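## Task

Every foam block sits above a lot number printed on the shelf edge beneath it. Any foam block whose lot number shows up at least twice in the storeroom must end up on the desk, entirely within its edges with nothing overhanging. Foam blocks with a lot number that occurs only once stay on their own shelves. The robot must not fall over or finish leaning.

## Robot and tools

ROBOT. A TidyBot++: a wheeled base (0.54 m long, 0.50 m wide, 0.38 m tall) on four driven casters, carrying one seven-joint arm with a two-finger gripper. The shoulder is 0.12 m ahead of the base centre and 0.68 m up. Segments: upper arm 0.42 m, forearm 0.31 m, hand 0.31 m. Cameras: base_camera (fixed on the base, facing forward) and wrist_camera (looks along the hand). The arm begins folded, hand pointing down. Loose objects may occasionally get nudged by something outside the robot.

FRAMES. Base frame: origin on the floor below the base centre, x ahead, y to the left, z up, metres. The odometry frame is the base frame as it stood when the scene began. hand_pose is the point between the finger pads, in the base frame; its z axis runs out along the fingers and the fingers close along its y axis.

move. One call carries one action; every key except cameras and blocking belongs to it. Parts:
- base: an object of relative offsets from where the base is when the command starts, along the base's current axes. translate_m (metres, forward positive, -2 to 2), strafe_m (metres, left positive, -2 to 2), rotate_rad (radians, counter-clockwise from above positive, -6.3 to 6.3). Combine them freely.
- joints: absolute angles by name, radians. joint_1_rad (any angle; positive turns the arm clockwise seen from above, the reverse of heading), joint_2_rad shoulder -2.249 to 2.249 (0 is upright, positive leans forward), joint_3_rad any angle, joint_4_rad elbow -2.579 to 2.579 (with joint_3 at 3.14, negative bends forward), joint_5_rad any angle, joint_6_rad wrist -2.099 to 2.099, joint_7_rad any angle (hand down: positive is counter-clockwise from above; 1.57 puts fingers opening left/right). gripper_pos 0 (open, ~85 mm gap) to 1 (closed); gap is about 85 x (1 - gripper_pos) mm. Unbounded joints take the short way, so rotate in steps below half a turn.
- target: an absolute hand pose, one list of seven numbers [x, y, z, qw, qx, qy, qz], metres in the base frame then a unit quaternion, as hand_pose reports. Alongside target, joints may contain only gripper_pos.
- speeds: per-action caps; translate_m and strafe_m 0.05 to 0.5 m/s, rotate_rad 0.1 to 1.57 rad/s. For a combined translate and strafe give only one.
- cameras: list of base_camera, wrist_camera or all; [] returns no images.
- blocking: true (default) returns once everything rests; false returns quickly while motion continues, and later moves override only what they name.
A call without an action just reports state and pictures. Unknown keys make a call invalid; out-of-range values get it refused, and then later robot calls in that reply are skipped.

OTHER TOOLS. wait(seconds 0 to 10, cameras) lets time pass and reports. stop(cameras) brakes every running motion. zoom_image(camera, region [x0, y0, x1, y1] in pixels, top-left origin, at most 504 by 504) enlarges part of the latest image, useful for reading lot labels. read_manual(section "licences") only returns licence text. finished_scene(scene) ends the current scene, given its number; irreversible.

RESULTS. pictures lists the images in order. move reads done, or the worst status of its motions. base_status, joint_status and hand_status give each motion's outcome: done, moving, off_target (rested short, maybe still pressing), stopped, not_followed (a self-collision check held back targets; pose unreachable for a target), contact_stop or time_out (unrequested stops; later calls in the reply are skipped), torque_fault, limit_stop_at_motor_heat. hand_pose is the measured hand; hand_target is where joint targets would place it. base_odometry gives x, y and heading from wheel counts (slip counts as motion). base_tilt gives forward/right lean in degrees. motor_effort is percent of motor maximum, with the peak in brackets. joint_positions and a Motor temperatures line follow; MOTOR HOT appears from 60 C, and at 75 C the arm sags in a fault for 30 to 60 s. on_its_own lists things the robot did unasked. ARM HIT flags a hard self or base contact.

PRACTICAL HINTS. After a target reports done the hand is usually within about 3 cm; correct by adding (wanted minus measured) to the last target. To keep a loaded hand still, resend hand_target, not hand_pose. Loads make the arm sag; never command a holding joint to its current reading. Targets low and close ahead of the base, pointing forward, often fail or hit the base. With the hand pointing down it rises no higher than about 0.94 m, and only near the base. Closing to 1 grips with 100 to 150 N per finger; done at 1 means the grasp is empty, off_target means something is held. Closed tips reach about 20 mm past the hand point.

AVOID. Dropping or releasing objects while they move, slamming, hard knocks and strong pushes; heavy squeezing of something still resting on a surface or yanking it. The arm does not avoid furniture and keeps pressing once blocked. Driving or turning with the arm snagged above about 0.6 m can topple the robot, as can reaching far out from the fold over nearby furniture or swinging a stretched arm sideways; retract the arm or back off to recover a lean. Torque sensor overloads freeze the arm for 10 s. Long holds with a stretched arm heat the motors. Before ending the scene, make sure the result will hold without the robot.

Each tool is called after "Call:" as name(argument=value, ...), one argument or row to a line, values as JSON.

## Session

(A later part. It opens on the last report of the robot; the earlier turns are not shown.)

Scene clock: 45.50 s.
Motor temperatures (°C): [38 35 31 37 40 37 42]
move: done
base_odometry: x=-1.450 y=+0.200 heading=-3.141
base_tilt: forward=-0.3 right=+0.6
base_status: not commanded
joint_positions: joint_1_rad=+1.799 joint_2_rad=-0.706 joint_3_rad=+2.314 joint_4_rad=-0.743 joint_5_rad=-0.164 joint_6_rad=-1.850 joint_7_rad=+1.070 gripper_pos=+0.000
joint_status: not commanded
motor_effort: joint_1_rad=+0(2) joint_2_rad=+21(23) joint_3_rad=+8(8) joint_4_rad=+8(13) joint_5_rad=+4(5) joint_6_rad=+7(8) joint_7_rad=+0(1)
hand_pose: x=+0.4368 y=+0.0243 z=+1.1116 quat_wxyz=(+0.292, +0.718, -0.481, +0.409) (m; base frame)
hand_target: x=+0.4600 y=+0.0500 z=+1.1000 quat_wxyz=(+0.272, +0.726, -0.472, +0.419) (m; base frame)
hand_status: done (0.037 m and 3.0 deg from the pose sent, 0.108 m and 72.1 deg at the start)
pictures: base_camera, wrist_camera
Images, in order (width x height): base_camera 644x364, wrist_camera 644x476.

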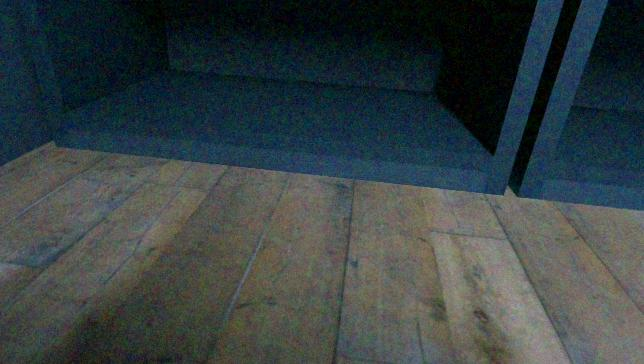

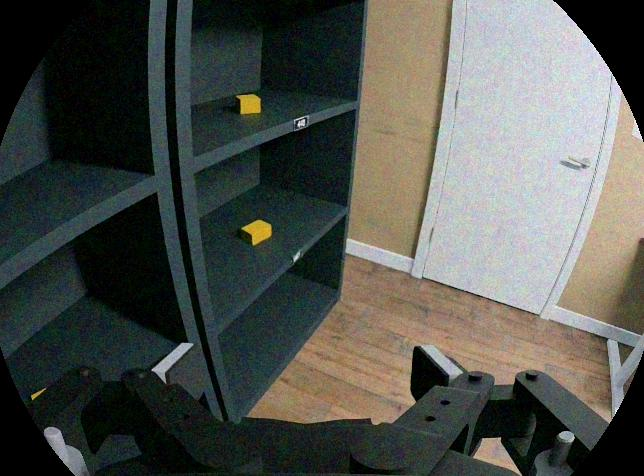

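Call:
move(
  base={"strafe_m":0.155},
)

Call:
move(
  base={"translate_m":0.53},
  speeds={"translate_m":0.25},
)

Scene clock: 47.33 s.
Motor temperatures (°C): [38 35 31 37 40 37 42]
move: done
base_odometry: x=-1.451 y=+0.044 heading=-3.141
base_tilt: forward=-0.4 right=+0.6
base_status: done
joint_positions: joint_1_rad=+1.803 joint_2_rad=-0.723 joint_3_rad=+2.311 joint_4_rad=-0.737 joint_5_rad=-0.167 joint_6_rad=-1.850 joint_7_rad=+1.068 gripper_pos=+0.000
joint_status: not commanded
motor_effort: joint_1_rad=-1(2) joint_2_rad=+22(26) joint_3_rad=+8(9) joint_4_rad=+7(9) joint_5_rad=+4(5) joint_6_rad=+6(8) joint_7_rad=+0(1)
hand_pose: x=+0.4405 y=+0.0327 z=+1.1108 quat_wxyz=(+0.299, +0.716, -0.476, +0.414) (m; base frame)
hand_target: x=+0.4600 y=+0.0500 z=+1.1000 quat_wxyz=(+0.272, +0.726, -0.472, +0.419) (m; base frame)
hand_status: not commanded
pictures: base_camera, wrist_camera
Images, in order (width x height): base_camera 644x364, wrist_camera 644x476.

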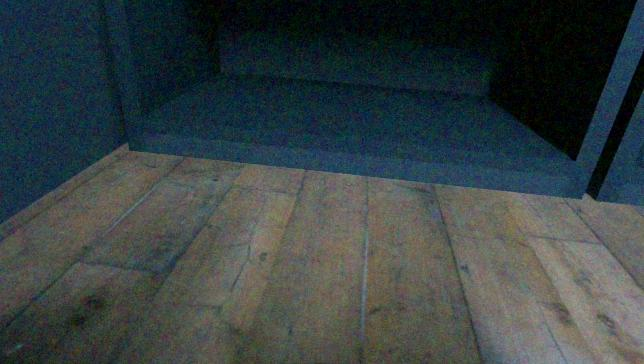

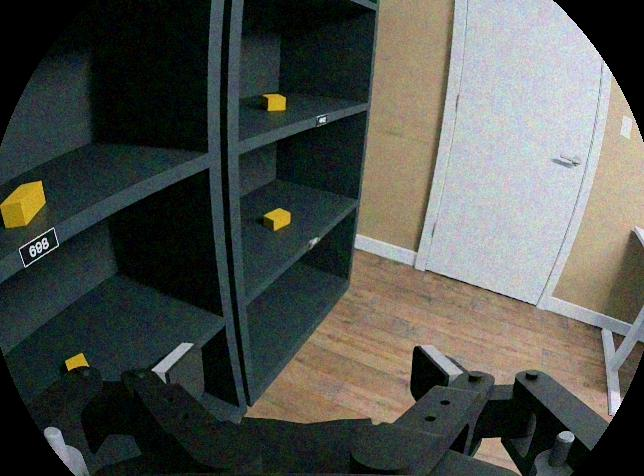

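Scene clock: 50.33 s.
Motor temperatures (°C): [38 35 31 37 40 37 42]
move: done
base_odometry: x=-1.981 y=+0.044 heading=-3.140
base_tilt: forward=-0.3 right=+0.6
base_status: done
joint_positions: joint_1_rad=+1.807 joint_2_rad=-0.723 joint_3_rad=+2.310 joint_4_rad=-0.737 joint_5_rad=-0.169 joint_6_rad=-1.850 joint_7_rad=+1.067 gripper_pos=+0.000
joint_status: not commanded
motor_effort: joint_1_rad=+0(2) joint_2_rad=+22(25) joint_3_rad=+8(9) joint_4_rad=+7(8) joint_5_rad=+5(5) joint_6_rad=+6(8) joint_7_rad=+0(1)
hand_pose: x=+0.4411 y=+0.0321 z=+1.1104 quat_wxyz=(+0.299, +0.716, -0.477, +0.413) (m; base frame)
hand_target: x=+0.4600 y=+0.0500 z=+1.1000 quat_wxyz=(+0.272, +0.726, -0.472, +0.419) (m; base frame)
hand_status: not commanded
pictures: base_camera, wrist_camera
Images, in order (width x height): base_camera 644x364, wrist_camera 644x476.

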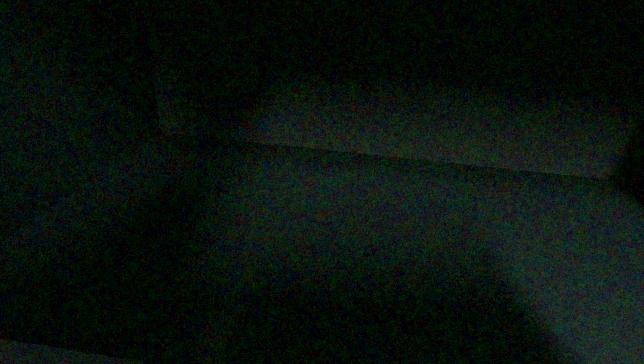

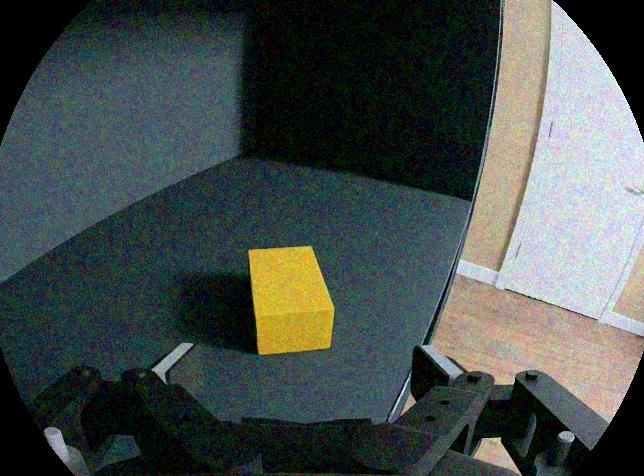

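Call:
move(
  target=[0.468,0.054,1.045,0.2386,0.761,-0.4133,0.4394],
)

Scene clock: 52.30 s.
Motor temperatures (°C): [38 35 31 37 40 37 42]
move: done
base_odometry: x=-1.981 y=+0.044 heading=-3.140
base_tilt: forward=-0.3 right=+0.6
base_status: not commanded
joint_positions: joint_1_rad=+1.547 joint_2_rad=-0.749 joint_3_rad=+2.280 joint_4_rad=-1.083 joint_5_rad=-0.169 joint_6_rad=-1.611 joint_7_rad=+1.037 gripper_pos=+0.000
joint_status: not commanded
motor_effort: joint_1_rad=+0(1) joint_2_rad=+19(23) joint_3_rad=+10(10) joint_4_rad=+11(12) joint_5_rad=+5(5) joint_6_rad=+7(7) joint_7_rad=+0(1)
hand_pose: x=+0.4602 y=+0.0471 z=+1.0437 quat_wxyz=(+0.232, +0.774, -0.418, +0.415) (m; base frame)
hand_target: x=+0.4680 y=+0.0540 z=+1.0450 quat_wxyz=(+0.239, +0.761, -0.413, +0.439) (m; base frame)
hand_status: done (0.011 m and 3.3 deg from the pose sent, 0.074 m and 11.7 deg at the start)
pictures: base_camera, wrist_camera
Images, in order (width x height): base_camera 644x364, wrist_camera 644x476.

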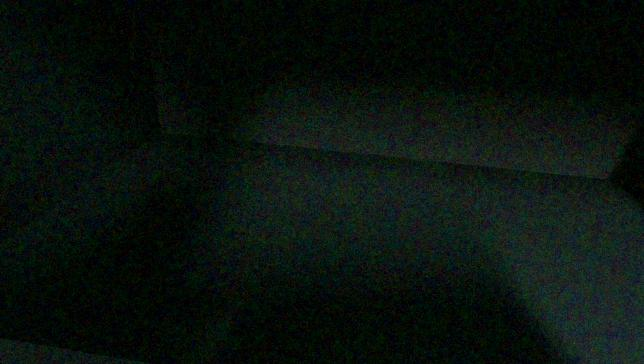

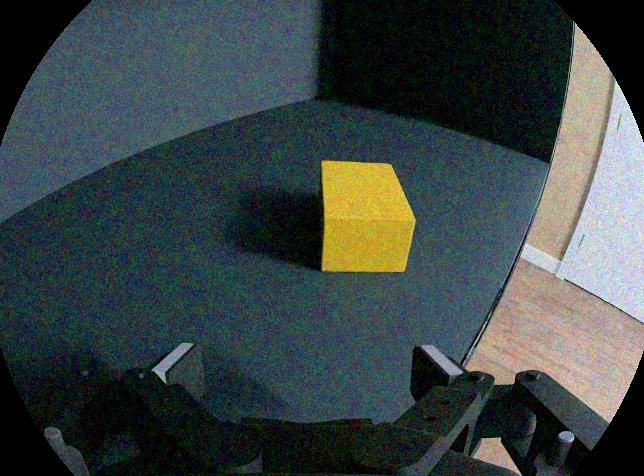

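Call:
move(
  target=[0.468,0.054,1.053,0.2386,0.761,-0.4133,0.4394],
  cameras=[],
)

Call:
move(
  base={"translate_m":-0.004,"strafe_m":-0.045},
  speeds={"translate_m":0.1},
)

Scene clock: 53.83 s.
Motor temperatures (°C): [38 35 31 37 40 37 42]
move: done
base_odometry: x=-1.981 y=+0.044 heading=-3.140
base_tilt: forward=-0.3 right=+0.6
base_status: not commanded
joint_positions: joint_1_rad=+1.548 joint_2_rad=-0.749 joint_3_rad=+2.278 joint_4_rad=-1.076 joint_5_rad=-0.169 joint_6_rad=-1.608 joint_7_rad=+1.037 gripper_pos=+0.000
joint_status: not commanded
motor_effort: joint_1_rad=-1(1) joint_2_rad=+20(20) joint_3_rad=+10(10) joint_4_rad=+11(12) joint_5_rad=+5(5) joint_6_rad=+6(7) joint_7_rad=+0(0)
hand_pose: x=+0.4618 y=+0.0490 z=+1.0461 quat_wxyz=(+0.232, +0.774, -0.415, +0.419) (m; base frame)
hand_target: x=+0.4680 y=+0.0540 z=+1.0530 quat_wxyz=(+0.239, +0.761, -0.413, +0.439) (m; base frame)
hand_status: done (0.011 m and 2.9 deg from the pose sent, 0.014 m and 3.3 deg at the start)
pictures: none
No camera images: "cameras" was empty.

Scene clock: 54.87 s.
Motor temperatures (°C): [38 35 31 37 40 37 42]
move: done
base_odometry: x=-1.977 y=+0.089 heading=-3.140
base_tilt: forward=-0.3 right=+0.6
base_status: done
joint_positions: joint_1_rad=+1.547 joint_2_rad=-0.751 joint_3_rad=+2.275 joint_4_rad=-1.076 joint_5_rad=-0.169 joint_6_rad=-1.608 joint_7_rad=+1.037 gripper_pos=+0.000
joint_status: not commanded
motor_effort: joint_1_rad=-1(2) joint_2_rad=+19(23) joint_3_rad=+10(11) joint_4_rad=+11(12) joint_5_rad=+5(5) joint_6_rad=+6(7) joint_7_rad=+0(1)
hand_pose: x=+0.4625 y=+0.0507 z=+1.0452 quat_wxyz=(+0.232, +0.775, -0.413, +0.418) (m; base frame)
hand_target: x=+0.4680 y=+0.0540 z=+1.0530 quat_wxyz=(+0.239, +0.761, -0.413, +0.439) (m; base frame)
hand_status: not commanded
pictures: base_camera, wrist_camera
Images, in order (width x height): base_camera 644x364, wrist_camera 644x476.

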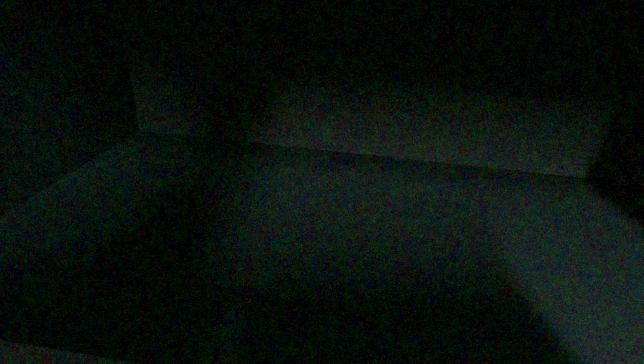

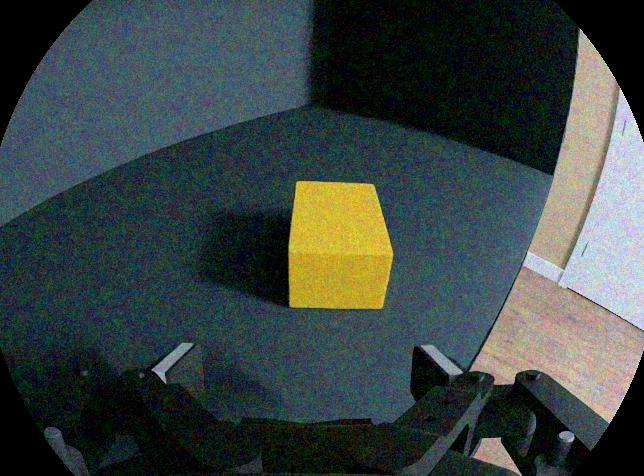

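Call:
move(
  base={"translate_m":0.006,"strafe_m":-0.045},
  speeds={"translate_m":0.1},
)

Scene clock: 56.03 s.
Motor temperatures (°C): [38 35 31 37 40 37 42]
move: done
base_odometry: x=-1.983 y=+0.134 heading=-3.140
base_tilt: forward=-0.3 right=+0.6
base_status: done
joint_positions: joint_1_rad=+1.547 joint_2_rad=-0.752 joint_3_rad=+2.273 joint_4_rad=-1.076 joint_5_rad=-0.169 joint_6_rad=-1.608 joint_7_rad=+1.037 gripper_pos=+0.000
joint_status: not commanded
motor_effort: joint_1_rad=-1(2) joint_2_rad=+20(23) joint_3_rad=+10(12) joint_4_rad=+12(13) joint_5_rad=+5(5) joint_6_rad=+6(7) joint_7_rad=+0(0)
hand_pose: x=+0.4628 y=+0.0515 z=+1.0448 quat_wxyz=(+0.233, +0.775, -0.412, +0.419) (m; base frame)
hand_target: x=+0.4680 y=+0.0540 z=+1.0530 quat_wxyz=(+0.239, +0.761, -0.413, +0.439) (m; base frame)
hand_status: not commanded
pictures: base_camera, wrist_camera
Images, in order (width x height): base_camera 644x364, wrist_camera 644x476.

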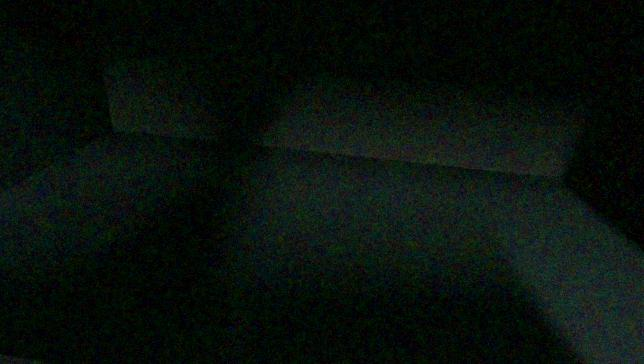

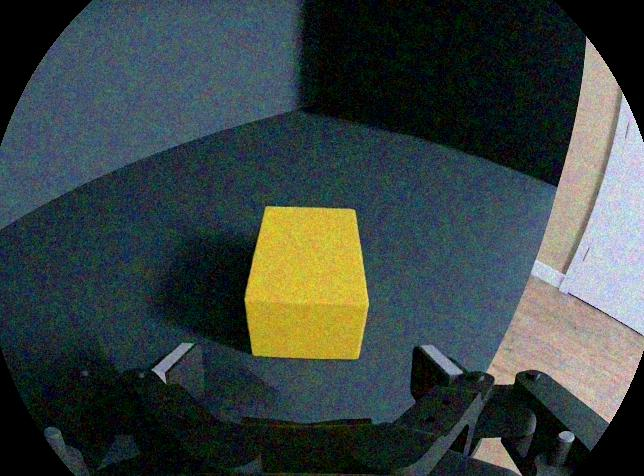

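Call:
move(
  base={"translate_m":0.030,"strafe_m":-0.047},
  speeds={"translate_m":0.1},
)

Scene clock: 57.37 s.
Motor temperatures (°C): [38 35 31 37 40 37 42]
move: done
base_odometry: x=-2.013 y=+0.181 heading=-3.141
base_tilt: forward=-0.3 right=+0.6
base_status: done
joint_positions: joint_1_rad=+1.546 joint_2_rad=-0.752 joint_3_rad=+2.273 joint_4_rad=-1.076 joint_5_rad=-0.169 joint_6_rad=-1.608 joint_7_rad=+1.037 gripper_pos=+0.000
joint_status: not commanded
motor_effort: joint_1_rad=-1(3) joint_2_rad=+20(23) joint_3_rad=+10(11) joint_4_rad=+11(13) joint_5_rad=+5(5) joint_6_rad=+6(7) joint_7_rad=+0(1)
hand_pose: x=+0.4627 y=+0.0517 z=+1.0448 quat_wxyz=(+0.232, +0.776, -0.412, +0.419) (m; base frame)
hand_target: x=+0.4680 y=+0.0540 z=+1.0530 quat_wxyz=(+0.239, +0.761, -0.413, +0.439) (m; base frame)
hand_status: not commanded
pictures: base_camera, wrist_camera
Images, in order (width x height): base_camera 644x364, wrist_camera 644x476.

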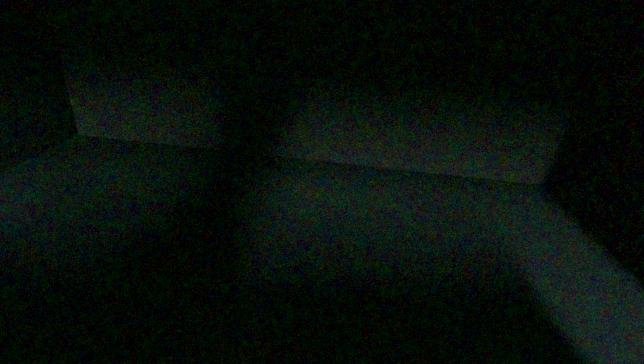

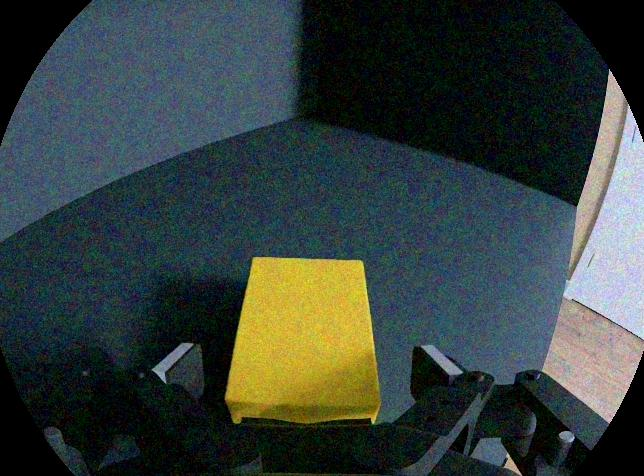

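Call:
move(
  joints={"gripper_pos":0.5},
)

Call:
move(
  target=[0.468,0.054,1.10,0.2386,0.761,-0.4133,0.4394],
)

Scene clock: 58.37 s.
Motor temperatures (°C): [38 35 31 37 40 37 42]
move: off_target
base_odometry: x=-2.013 y=+0.181 heading=-3.141
base_tilt: forward=-0.3 right=+0.6
base_status: not commanded
joint_positions: joint_1_rad=+1.546 joint_2_rad=-0.752 joint_3_rad=+2.272 joint_4_rad=-1.074 joint_5_rad=-0.169 joint_6_rad=-1.607 joint_7_rad=+1.037 gripper_pos=+0.437
joint_status: gripper_pos off_target (ended at +0.437, target +0.500)
motor_effort: joint_1_rad=-1(1) joint_2_rad=+19(20) joint_3_rad=+8(10) joint_4_rad=+10(12) joint_5_rad=+3(5) joint_6_rad=+5(7) joint_7_rad=+0(1)
hand_pose: x=+0.4634 y=+0.0524 z=+1.0458 quat_wxyz=(+0.232, +0.775, -0.411, +0.420) (m; base frame)
hand_target: x=+0.4680 y=+0.0540 z=+1.0530 quat_wxyz=(+0.239, +0.761, -0.413, +0.439) (m; base frame)
hand_status: not commanded
pictures: base_camera, wrist_camera
Images, in order (width x height): base_camera 644x364, wrist_camera 644x476.

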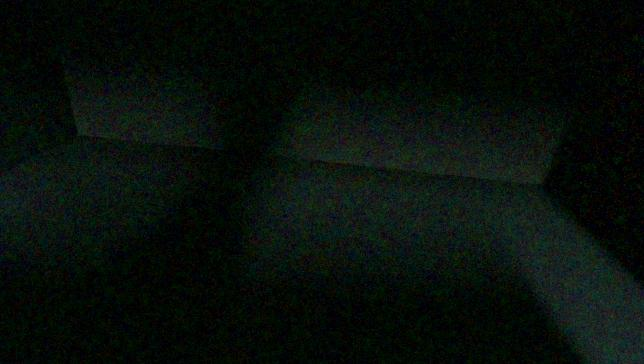

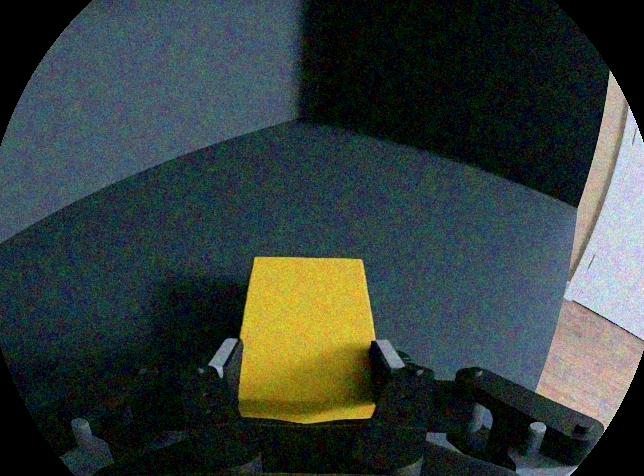

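Scene clock: 59.63 s.
Motor temperatures (°C): [38 35 31 37 40 37 42]
move: done
base_odometry: x=-2.013 y=+0.181 heading=-3.141
base_tilt: forward=-0.3 right=+0.6
base_status: not commanded
joint_positions: joint_1_rad=+1.644 joint_2_rad=-0.703 joint_3_rad=+2.272 joint_4_rad=-0.859 joint_5_rad=-0.169 joint_6_rad=-1.670 joint_7_rad=+1.037 gripper_pos=+0.437
joint_status: not commanded
motor_effort: joint_1_rad=+0(1) joint_2_rad=+21(22) joint_3_rad=+9(10) joint_4_rad=+9(12) joint_5_rad=+5(5) joint_6_rad=+7(8) joint_7_rad=+0(1)
hand_pose: x=+0.4702 y=+0.0510 z=+1.1085 quat_wxyz=(+0.242, +0.748, -0.414, +0.459) (m; base frame)
hand_target: x=+0.4680 y=+0.0540 z=+1.1000 quat_wxyz=(+0.239, +0.761, -0.413, +0.439) (m; base frame)
hand_status: done (0.009 m and 2.7 deg from the pose sent, 0.054 m and 2.9 deg at the start)
pictures: base_camera, wrist_camera
Images, in order (width x height): base_camera 644x364, wrist_camera 644x476.

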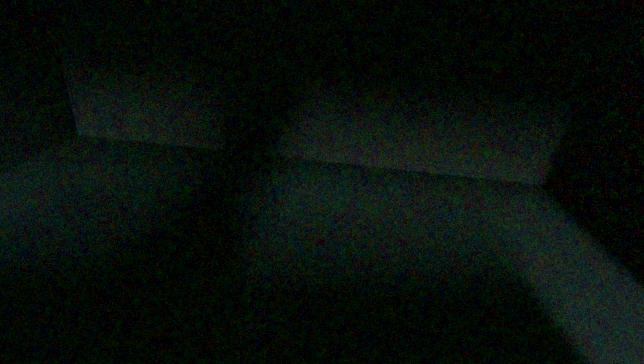

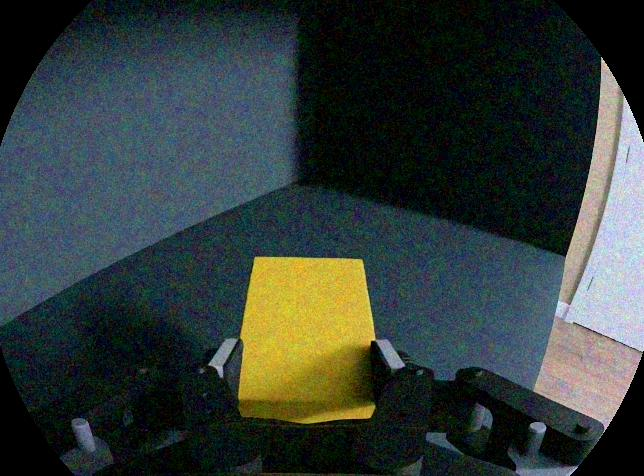

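Call:
move(
  base={"translate_m":-0.6},
  cameras=[],
)

Call:
move(
  base={"translate_m":-1.78,"strafe_m":-0.15,"rotate_rad":-1.77},
  target=[0.5,0.02,1.0,0,0.879,0,0.477],
)

Scene clock: 62.87 s.
Motor temperatures (°C): [38 35 31 37 40 37 42]
move: done
base_odometry: x=-1.413 y=+0.182 heading=-3.140
base_tilt: forward=-0.4 right=+0.6
base_status: done
joint_positions: joint_1_rad=+1.651 joint_2_rad=-0.701 joint_3_rad=+2.272 joint_4_rad=-0.857 joint_5_rad=-0.169 joint_6_rad=-1.673 joint_7_rad=+1.037 gripper_pos=+0.437
joint_status: not commanded
motor_effort: joint_1_rad=+0(2) joint_2_rad=+20(24) joint_3_rad=+9(11) joint_4_rad=+10(11) joint_5_rad=+5(6) joint_6_rad=+7(8) joint_7_rad=+0(1)
hand_pose: x=+0.4699 y=+0.0482 z=+1.1084 quat_wxyz=(+0.243, +0.747, -0.417, +0.457) (m; base frame)
hand_target: x=+0.4680 y=+0.0540 z=+1.1000 quat_wxyz=(+0.239, +0.761, -0.413, +0.439) (m; base frame)
hand_status: not commanded
pictures: none
No camera images: "cameras" was empty.

Scene clock: 68.27 s.
Motor temperatures (°C): [38 35 31 37 40 37 42]
move: done
base_odometry: x=+0.367 y=+0.334 heading=+1.372
base_tilt: forward=-0.3 right=+0.6
base_status: done
joint_positions: joint_1_rad=+0.040 joint_2_rad=-0.444 joint_3_rad=+3.064 joint_4_rad=-1.626 joint_5_rad=-0.043 joint_6_rad=-0.976 joint_7_rad=+1.469 gripper_pos=+0.437
joint_status: not commanded
motor_effort: joint_1_rad=+0(1) joint_2_rad=-4(25) joint_3_rad=+1(11) joint_4_rad=+20(22) joint_5_rad=+1(6) joint_6_rad=+7(8) joint_7_rad=+0(1)
hand_pose: x=+0.4869 y=+0.0343 z=+1.0073 quat_wxyz=(-0.038, +0.881, -0.026, +0.470) (m; base frame)
hand_target: x=+0.5000 y=+0.0200 z=+1.0000 quat_wxyz=(+0.000, +0.879, +0.000, +0.477) (m; base frame)
hand_status: done (0.021 m and 5.3 deg from the pose sent, 0.116 m and 57.9 deg at the start)
pictures: base_camera, wrist_camera
Images, in order (width x height): base_camera 644x364, wrist_camera 644x476.

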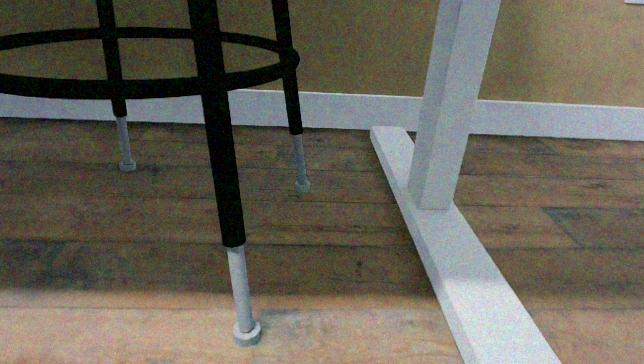

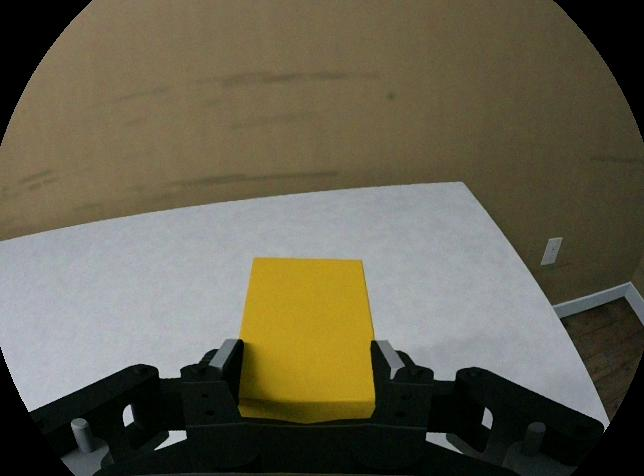

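Call:
move(
  target=[0.66,0.0,0.84,0,0.879,0,0.477],
)

Call:
move(
  target=[0.66,0.0,0.80,0,0.879,0,0.477],
)

Scene clock: 70.37 s.
Motor temperatures (°C): [38 35 31 37 40 37 42]
move: done
base_odometry: x=+0.367 y=+0.334 heading=+1.372
base_tilt: forward=-0.3 right=+0.6
base_status: not commanded
joint_positions: joint_1_rad=+0.006 joint_2_rad=-0.058 joint_3_rad=+3.143 joint_4_rad=-1.893 joint_5_rad=-0.043 joint_6_rad=-0.336 joint_7_rad=+1.540 gripper_pos=+0.437
joint_status: not commanded
motor_effort: joint_1_rad=+0(1) joint_2_rad=-18(21) joint_3_rad=+0(2) joint_4_rad=+21(23) joint_5_rad=+0(1) joint_6_rad=+8(8) joint_7_rad=+0(1)
hand_pose: x=+0.6549 y=+0.0016 z=+0.8442 quat_wxyz=(-0.021, +0.884, -0.032, +0.466) (m; base frame)
hand_target: x=+0.6600 y=+0.0000 z=+0.8400 quat_wxyz=(+0.000, +0.879, +0.000, +0.477) (m; base frame)
hand_status: done (0.007 m and 4.6 deg from the pose sent, 0.243 m and 5.3 deg at the start)
pictures: base_camera, wrist_camera
Images, in order (width x height): base_camera 644x364, wrist_camera 644x476.

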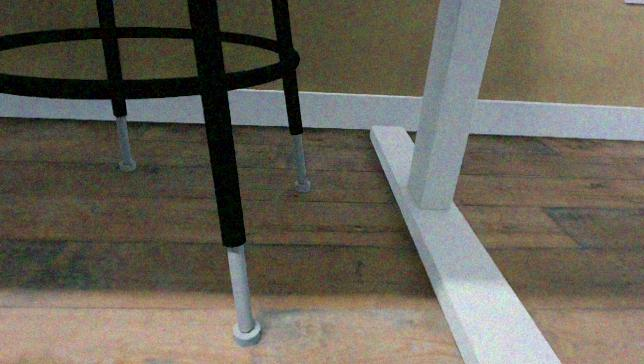

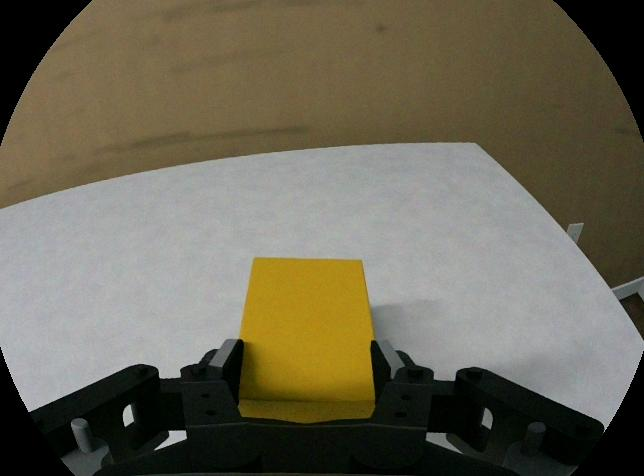

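Scene clock: 71.63 s.
Motor temperatures (°C): [38 35 31 37 40 38 42]
move: done
base_odometry: x=+0.367 y=+0.334 heading=+1.372
base_tilt: forward=-0.3 right=+0.6
base_status: not commanded
joint_positions: joint_1_rad=+0.004 joint_2_rad=-0.030 joint_3_rad=+3.145 joint_4_rad=-1.995 joint_5_rad=-0.043 joint_6_rad=-0.197 joint_7_rad=+1.556 gripper_pos=+0.437
joint_status: not commanded
motor_effort: joint_1_rad=+0(1) joint_2_rad=-18(20) joint_3_rad=+0(0) joint_4_rad=+21(22) joint_5_rad=+1(1) joint_6_rad=+8(8) joint_7_rad=+0(0)
hand_pose: x=+0.6553 y=-0.0002 z=+0.8081 quat_wxyz=(-0.015, +0.882, -0.026, +0.470) (m; base frame)
hand_target: x=+0.6600 y=+0.0000 z=+0.8000 quat_wxyz=(+0.000, +0.879, +0.000, +0.477) (m; base frame)
hand_status: done (0.009 m and 3.6 deg from the pose sent, 0.044 m and 4.6 deg at the start)
pictures: base_camera, wrist_camera
Images, in order (width x height): base_camera 644x364, wrist_camera 644x476.

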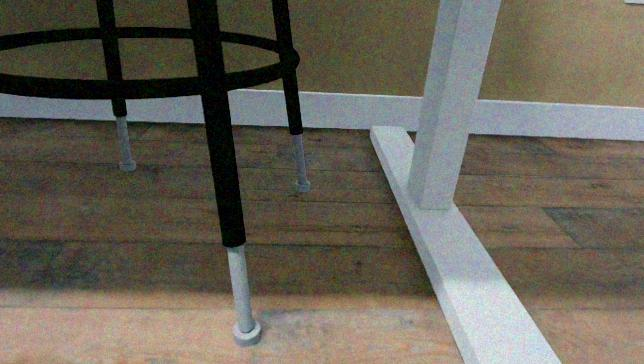

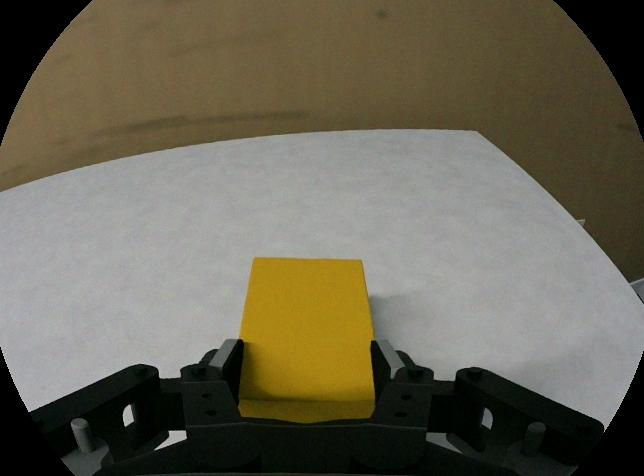

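Call:
move(
  target=[0.66,0.0,0.78,0,0.879,0,0.477],
)

Call:
move(
  target=[0.66,0.0,0.765,0,0.879,0,0.477],
)

Call:
move(
  target=[0.66,0.0,0.75,0,0.879,0,0.477],
)

Scene clock: 72.80 s.
Motor temperatures (°C): [38 35 31 37 40 38 42]
move: done
base_odometry: x=+0.367 y=+0.334 heading=+1.372
base_tilt: forward=-0.3 right=+0.6
base_status: not commanded
joint_positions: joint_1_rad=+0.004 joint_2_rad=-0.007 joint_3_rad=+3.145 joint_4_rad=-2.041 joint_5_rad=-0.043 joint_6_rad=-0.121 joint_7_rad=+1.593 gripper_pos=+0.437
joint_status: not commanded
motor_effort: joint_1_rad=-1(1) joint_2_rad=-19(20) joint_3_rad=+0(0) joint_4_rad=+20(22) joint_5_rad=+0(1) joint_6_rad=+8(8) joint_7_rad=+0(1)
hand_pose: x=+0.6571 y=-0.0012 z=+0.7908 quat_wxyz=(-0.005, +0.880, -0.011, +0.474) (m; base frame)
hand_target: x=+0.6600 y=+0.0000 z=+0.7800 quat_wxyz=(+0.000, +0.879, +0.000, +0.477) (m; base frame)
hand_status: done (0.011 m and 1.5 deg from the pose sent, 0.028 m and 3.6 deg at the start)
pictures: base_camera, wrist_camera
Images, in order (width x height): base_camera 644x364, wrist_camera 644x476.

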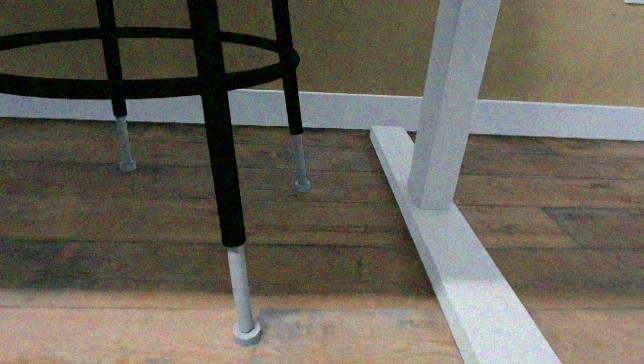

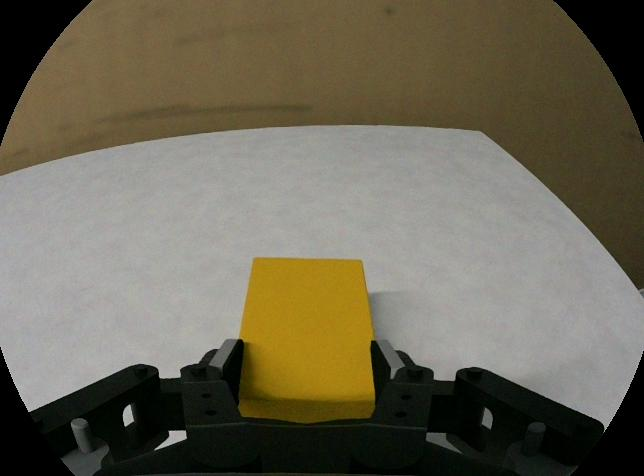

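Scene clock: 73.67 s.
Motor temperatures (°C): [38 35 31 37 40 38 42]
move: done
base_odometry: x=+0.367 y=+0.334 heading=+1.372
base_tilt: forward=-0.3 right=+0.6
base_status: not commanded
joint_positions: joint_1_rad=+0.066 joint_2_rad=+0.013 joint_3_rad=+3.074 joint_4_rad=-2.069 joint_5_rad=-0.043 joint_6_rad=-0.070 joint_7_rad=+1.593 gripper_pos=+0.437
joint_status: not commanded
motor_effort: joint_1_rad=+0(1) joint_2_rad=-18(20) joint_3_rad=+0(0) joint_4_rad=+19(21) joint_5_rad=+1(1) joint_6_rad=+7(8) joint_7_rad=+0(0)
hand_pose: x=+0.6581 y=+0.0028 z=+0.7778 quat_wxyz=(-0.007, +0.880, -0.008, +0.475) (m; base frame)
hand_target: x=+0.6600 y=+0.0000 z=+0.7650 quat_wxyz=(+0.000, +0.879, +0.000, +0.477) (m; base frame)
hand_status: done (0.013 m and 1.3 deg from the pose sent, 0.026 m and 1.5 deg at the start)
pictures: base_camera, wrist_camera
Images, in order (width x height): base_camera 644x364, wrist_camera 644x476.

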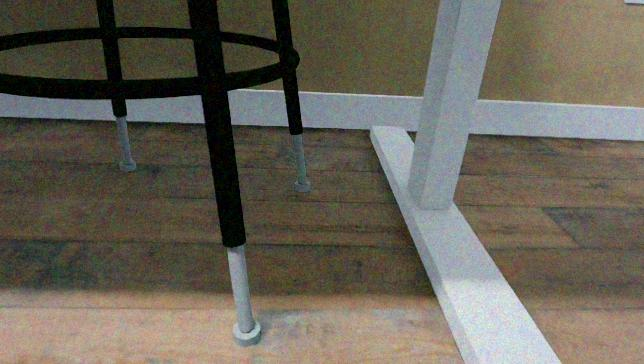

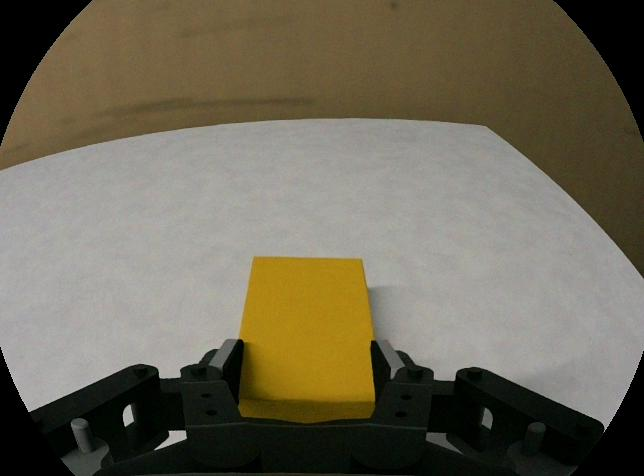

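Scene clock: 74.37 s.
Motor temperatures (°C): [38 35 31 37 40 38 42]
move: off_target
base_odometry: x=+0.367 y=+0.334 heading=+1.372
base_tilt: forward=-0.3 right=+0.6
base_status: not commanded
joint_positions: joint_1_rad=+0.045 joint_2_rad=+0.016 joint_3_rad=+3.094 joint_4_rad=-2.098 joint_5_rad=-0.020 joint_6_rad=-0.007 joint_7_rad=+1.569 gripper_pos=+0.437
joint_status: not commanded
motor_effort: joint_1_rad=+0(1) joint_2_rad=-16(19) joint_3_rad=+1(1) joint_4_rad=+18(20) joint_5_rad=+1(1) joint_6_rad=+7(7) joint_7_rad=+0(1)
hand_pose: x=+0.6597 y=+0.0025 z=+0.7773 quat_wxyz=(-0.006, +0.873, -0.009, +0.488) (m; base frame)
hand_target: x=+0.6600 y=+0.0000 z=+0.7500 quat_wxyz=(+0.000, +0.879, +0.000, +0.477) (m; base frame)
hand_status: off_target (0.027 m and 1.9 deg from the pose sent, 0.028 m and 1.3 deg at the start)
pictures: base_camera, wrist_camera
Images, in order (width x height): base_camera 644x364, wrist_camera 644x476.

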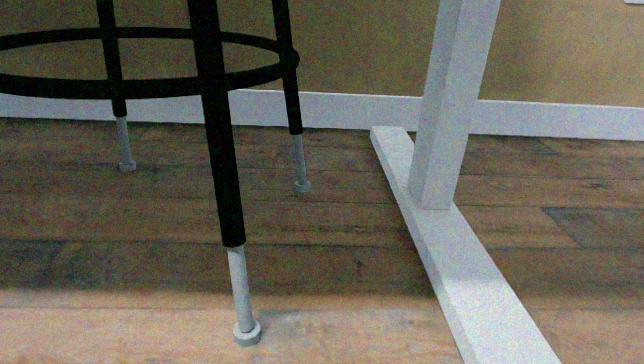

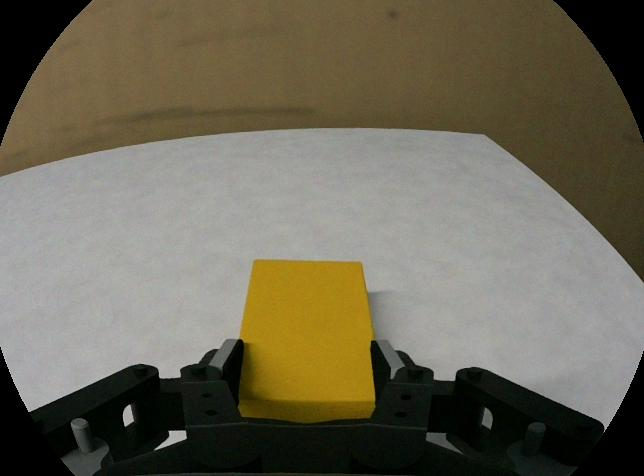

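Call:
move(
  target=[0.66,0.0,0.765,0,0.879,0,0.477],
  cameras=[],
)

Call:
move(
  joints={"gripper_pos":0.0},
  cameras=["wrist_camera"],
)

Call:
move(
  target=[0.56,0.0,0.835,0,0.879,0,0.477],
  cameras=["wrist_camera"],
)

Scene clock: 75.27 s.
Motor temperatures (°C): [38 35 31 37 40 38 42]
move: done
base_odometry: x=+0.367 y=+0.334 heading=+1.372
base_tilt: forward=-0.3 right=+0.6
base_status: not commanded
joint_positions: joint_1_rad=+0.073 joint_2_rad=+0.017 joint_3_rad=+3.068 joint_4_rad=-2.095 joint_5_rad=-0.020 joint_6_rad=-0.011 joint_7_rad=+1.584 gripper_pos=+0.437
joint_status: not commanded
motor_effort: joint_1_rad=+0(1) joint_2_rad=-17(19) joint_3_rad=+1(1) joint_4_rad=+18(20) joint_5_rad=+1(1) joint_6_rad=+6(8) joint_7_rad=+0(1)
hand_pose: x=+0.6596 y=+0.0017 z=+0.7772 quat_wxyz=(-0.003, +0.873, -0.003, +0.488) (m; base frame)
hand_target: x=+0.6600 y=+0.0000 z=+0.7650 quat_wxyz=(+0.000, +0.879, +0.000, +0.477) (m; base frame)
hand_status: done (0.012 m and 1.5 deg from the pose sent, 0.013 m and 1.9 deg at the start)
pictures: none
No camera images: "cameras" was empty.

Scene clock: 76.10 s.
Motor temperatures (°C): [38 35 31 37 40 38 42]
move: done
base_odometry: x=+0.367 y=+0.334 heading=+1.372
base_tilt: forward=-0.3 right=+0.6
base_status: not commanded
joint_positions: joint_1_rad=+0.073 joint_2_rad=+0.017 joint_3_rad=+3.068 joint_4_rad=-2.095 joint_5_rad=-0.020 joint_6_rad=-0.011 joint_7_rad=+1.584 gripper_pos=+0.000
joint_status: all done
motor_effort: joint_1_rad=+0(1) joint_2_rad=-18(20) joint_3_rad=+0(1) joint_4_rad=+19(20) joint_5_rad=+1(1) joint_6_rad=+7(8) joint_7_rad=+0(1)
hand_pose: x=+0.6597 y=+0.0017 z=+0.7769 quat_wxyz=(-0.003, +0.873, -0.003, +0.487) (m; base frame)
hand_target: x=+0.6600 y=+0.0000 z=+0.7650 quat_wxyz=(+0.000, +0.879, +0.000, +0.477) (m; base frame)
hand_status: not commanded
pictures: wrist_camera
Images, in order (width x height): wrist_camera 644x476.

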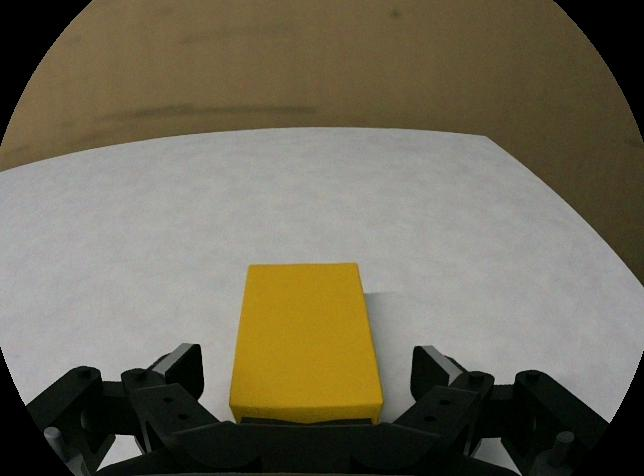

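Scene clock: 77.57 s.
Motor temperatures (°C): [38 35 31 37 40 38 42]
move: done
base_odometry: x=+0.367 y=+0.334 heading=+1.372
base_tilt: forward=-0.3 right=+0.6
base_status: not commanded
joint_positions: joint_1_rad=+0.013 joint_2_rad=-0.296 joint_3_rad=+3.134 joint_4_rad=-2.096 joint_5_rad=-0.020 joint_6_rad=-0.270 joint_7_rad=+1.584 gripper_pos=+0.000
joint_status: not commanded
motor_effort: joint_1_rad=-1(1) joint_2_rad=-10(20) joint_3_rad=+1(1) joint_4_rad=+21(22) joint_5_rad=+0(1) joint_6_rad=+8(8) joint_7_rad=+0(1)
hand_pose: x=+0.5758 y=+0.0006 z=+0.8639 quat_wxyz=(-0.001, +0.860, -0.003, +0.511) (m; base frame)
hand_target: x=+0.5600 y=+0.0000 z=+0.8350 quat_wxyz=(+0.000, +0.879, +0.000, +0.477) (m; base frame)
hand_status: done (0.033 m and 4.5 deg from the pose sent, 0.115 m and 1.4 deg at the start)
pictures: wrist_camera
Images, in order (width x height): wrist_camera 644x476.

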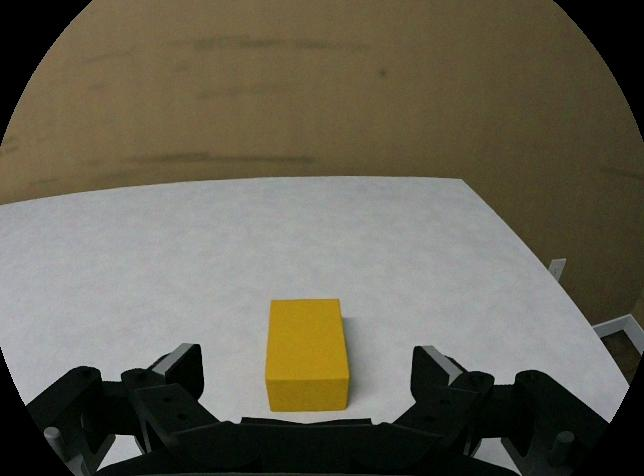

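Call:
move(
  base={"translate_m":-0.3},
  cameras=[],
)

Call:
move(
  base={"translate_m":-0.32,"strafe_m":1.7,"rotate_rad":1.77},
  target=[0.6,0.0,0.67,0.091,0.863,-0.168,0.468],
)

Scene clock: 80.13 s.
Motor temperatures (°C): [38 35 31 37 40 37 42]
move: done
base_odometry: x=+0.308 y=+0.040 heading=+1.372
base_tilt: forward=-0.3 right=+0.6
base_status: done
joint_positions: joint_1_rad=+0.012 joint_2_rad=-0.304 joint_3_rad=+3.136 joint_4_rad=-2.098 joint_5_rad=-0.020 joint_6_rad=-0.277 joint_7_rad=+1.584 gripper_pos=+0.000
joint_status: not commanded
motor_effort: joint_1_rad=-1(1) joint_2_rad=-10(14) joint_3_rad=+0(1) joint_4_rad=+22(23) joint_5_rad=+1(1) joint_6_rad=+8(8) joint_7_rad=+0(1)
hand_pose: x=+0.5728 y=+0.0003 z=+0.8648 quat_wxyz=(-0.002, +0.860, -0.004, +0.511) (m; base frame)
hand_target: x=+0.5600 y=+0.0000 z=+0.8350 quat_wxyz=(+0.000, +0.879, +0.000, +0.477) (m; base frame)
hand_status: not commanded
pictures: none
No camera images: "cameras" was empty.

Scene clock: 85.40 s.
Motor temperatures (°C): [38 35 31 37 40 37 42]
move: done
base_odometry: x=-1.422 y=+0.062 heading=-3.140
base_tilt: forward=-0.3 right=+0.6
base_status: done
joint_positions: joint_1_rad=+1.763 joint_2_rad=-0.470 joint_3_rad=+1.414 joint_4_rad=-2.291 joint_5_rad=-0.040 joint_6_rad=+0.111 joint_7_rad=+1.119 gripper_pos=+0.000
joint_status: not commanded
motor_effort: joint_1_rad=-1(3) joint_2_rad=+13(14) joint_3_rad=+8(9) joint_4_rad=+15(22) joint_5_rad=+0(1) joint_6_rad=+6(8) joint_7_rad=+0(1)
hand_pose: x=+0.6006 y=+0.0026 z=+0.6736 quat_wxyz=(+0.106, +0.876, -0.127, +0.454) (m; base frame)
hand_target: x=+0.6000 y=+0.0000 z=+0.6700 quat_wxyz=(+0.091, +0.863, -0.168, +0.468) (m; base frame)
hand_status: done (0.004 m and 5.4 deg from the pose sent, 0.197 m and 22.2 deg at the start)
pictures: base_camera, wrist_camera
Images, in order (width x height): base_camera 644x364, wrist_camera 644x476.

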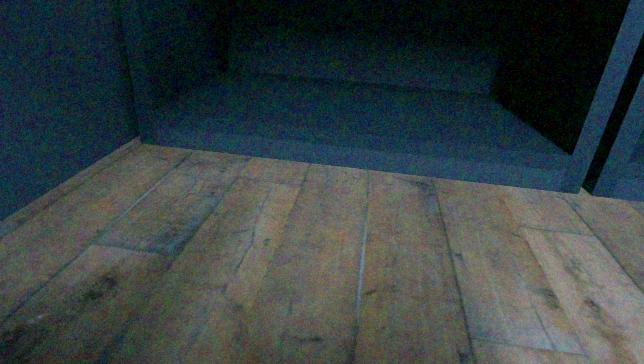

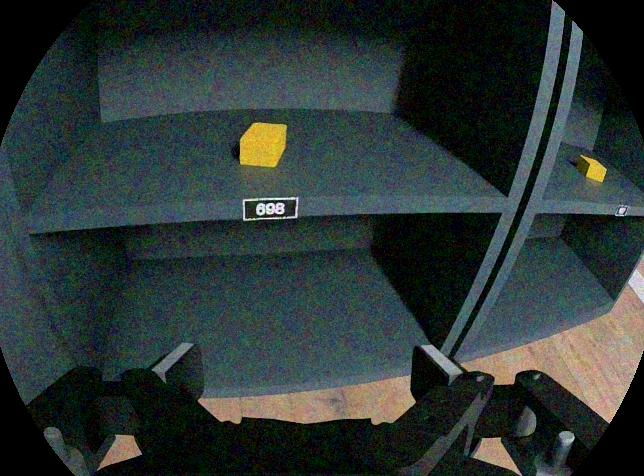

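Call:
move(
  base={"translate_m":0.33,"strafe_m":-0.026},
  target=[0.6,0.0,0.635,0.091,0.863,-0.168,0.468],
  speeds={"translate_m":0.25},
)

Scene clock: 88.20 s.
Motor temperatures (°C): [38 35 31 37 40 37 42]
move: done
base_odometry: x=-1.752 y=+0.087 heading=-3.139
base_tilt: forward=-0.3 right=+0.6
base_status: done
joint_positions: joint_1_rad=+1.880 joint_2_rad=-0.564 joint_3_rad=+1.309 joint_4_rad=-2.345 joint_5_rad=+0.008 joint_6_rad=+0.242 joint_7_rad=+0.888 gripper_pos=+0.000
joint_status: not commanded
motor_effort: joint_1_rad=-1(1) joint_2_rad=+16(17) joint_3_rad=+9(9) joint_4_rad=+12(15) joint_5_rad=+0(1) joint_6_rad=+6(7) joint_7_rad=+0(1)
hand_pose: x=+0.6012 y=-0.0051 z=+0.6429 quat_wxyz=(+0.093, +0.861, -0.183, +0.466) (m; base frame)
hand_target: x=+0.6000 y=+0.0000 z=+0.6350 quat_wxyz=(+0.091, +0.863, -0.168, +0.468) (m; base frame)
hand_status: done (0.010 m and 1.7 deg from the pose sent, 0.039 m and 5.4 deg at the start)
pictures: base_camera, wrist_camera
Images, in order (width x height): base_camera 644x364, wrist_camera 644x476.

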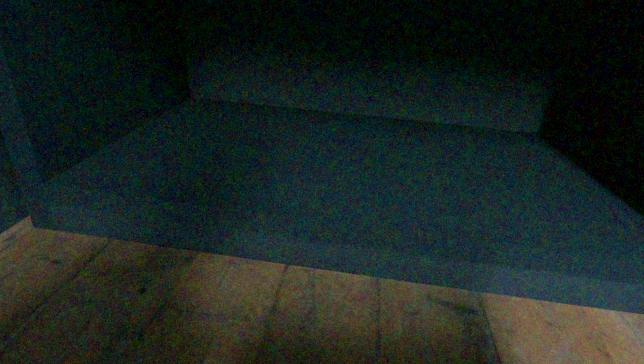

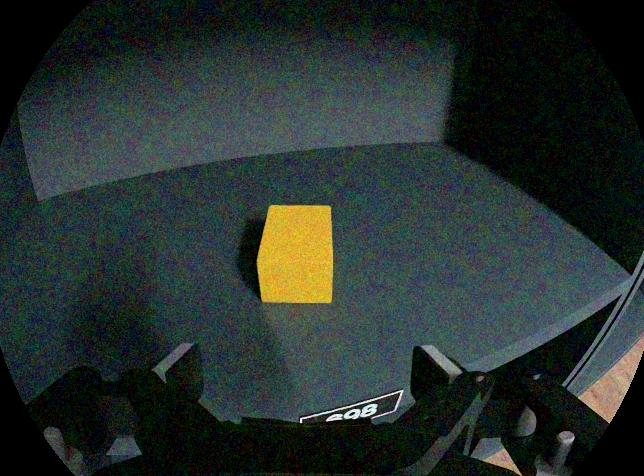

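Call:
move(
  base={"translate_m":0.083,"strafe_m":-0.024},
  target=[0.6,0.0,0.592,0.091,0.863,-0.168,0.468],
  speeds={"translate_m":0.1},
)

Scene clock: 89.90 s.
Motor temperatures (°C): [38 35 31 37 40 38 42]
move: done
base_odometry: x=-1.835 y=+0.111 heading=-3.139
base_tilt: forward=-0.3 right=+0.6
base_status: done
joint_positions: joint_1_rad=+1.978 joint_2_rad=-0.716 joint_3_rad=+1.231 joint_4_rad=-2.395 joint_5_rad=+0.090 joint_6_rad=+0.404 joint_7_rad=+0.687 gripper_pos=+0.000
joint_status: not commanded
motor_effort: joint_1_rad=-1(2) joint_2_rad=+19(20) joint_3_rad=+10(10) joint_4_rad=+10(13) joint_5_rad=-1(2) joint_6_rad=+5(6) joint_7_rad=+0(1)
hand_pose: x=+0.6039 y=-0.0099 z=+0.6055 quat_wxyz=(+0.099, +0.854, -0.190, +0.475) (m; base frame)
hand_target: x=+0.6000 y=+0.0000 z=+0.5920 quat_wxyz=(+0.091, +0.863, -0.168, +0.468) (m; base frame)
hand_status: done (0.017 m and 3.0 deg from the pose sent, 0.051 m and 1.7 deg at the start)
pictures: base_camera, wrist_camera
Images, in order (width x height): base_camera 644x364, wrist_camera 644x476.

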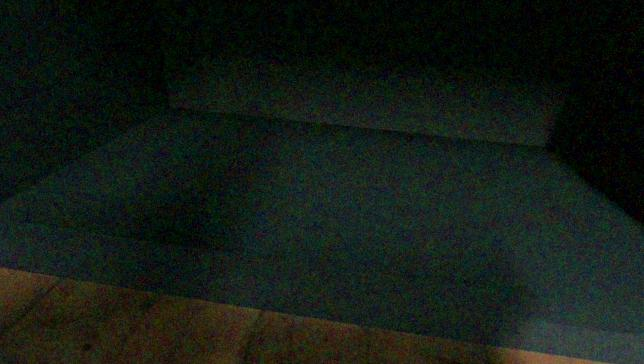

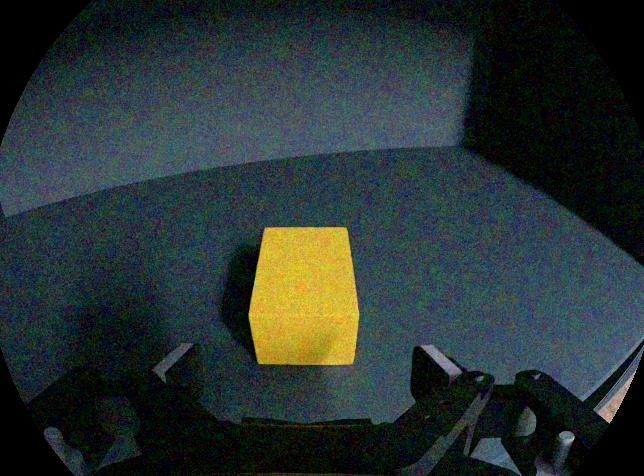

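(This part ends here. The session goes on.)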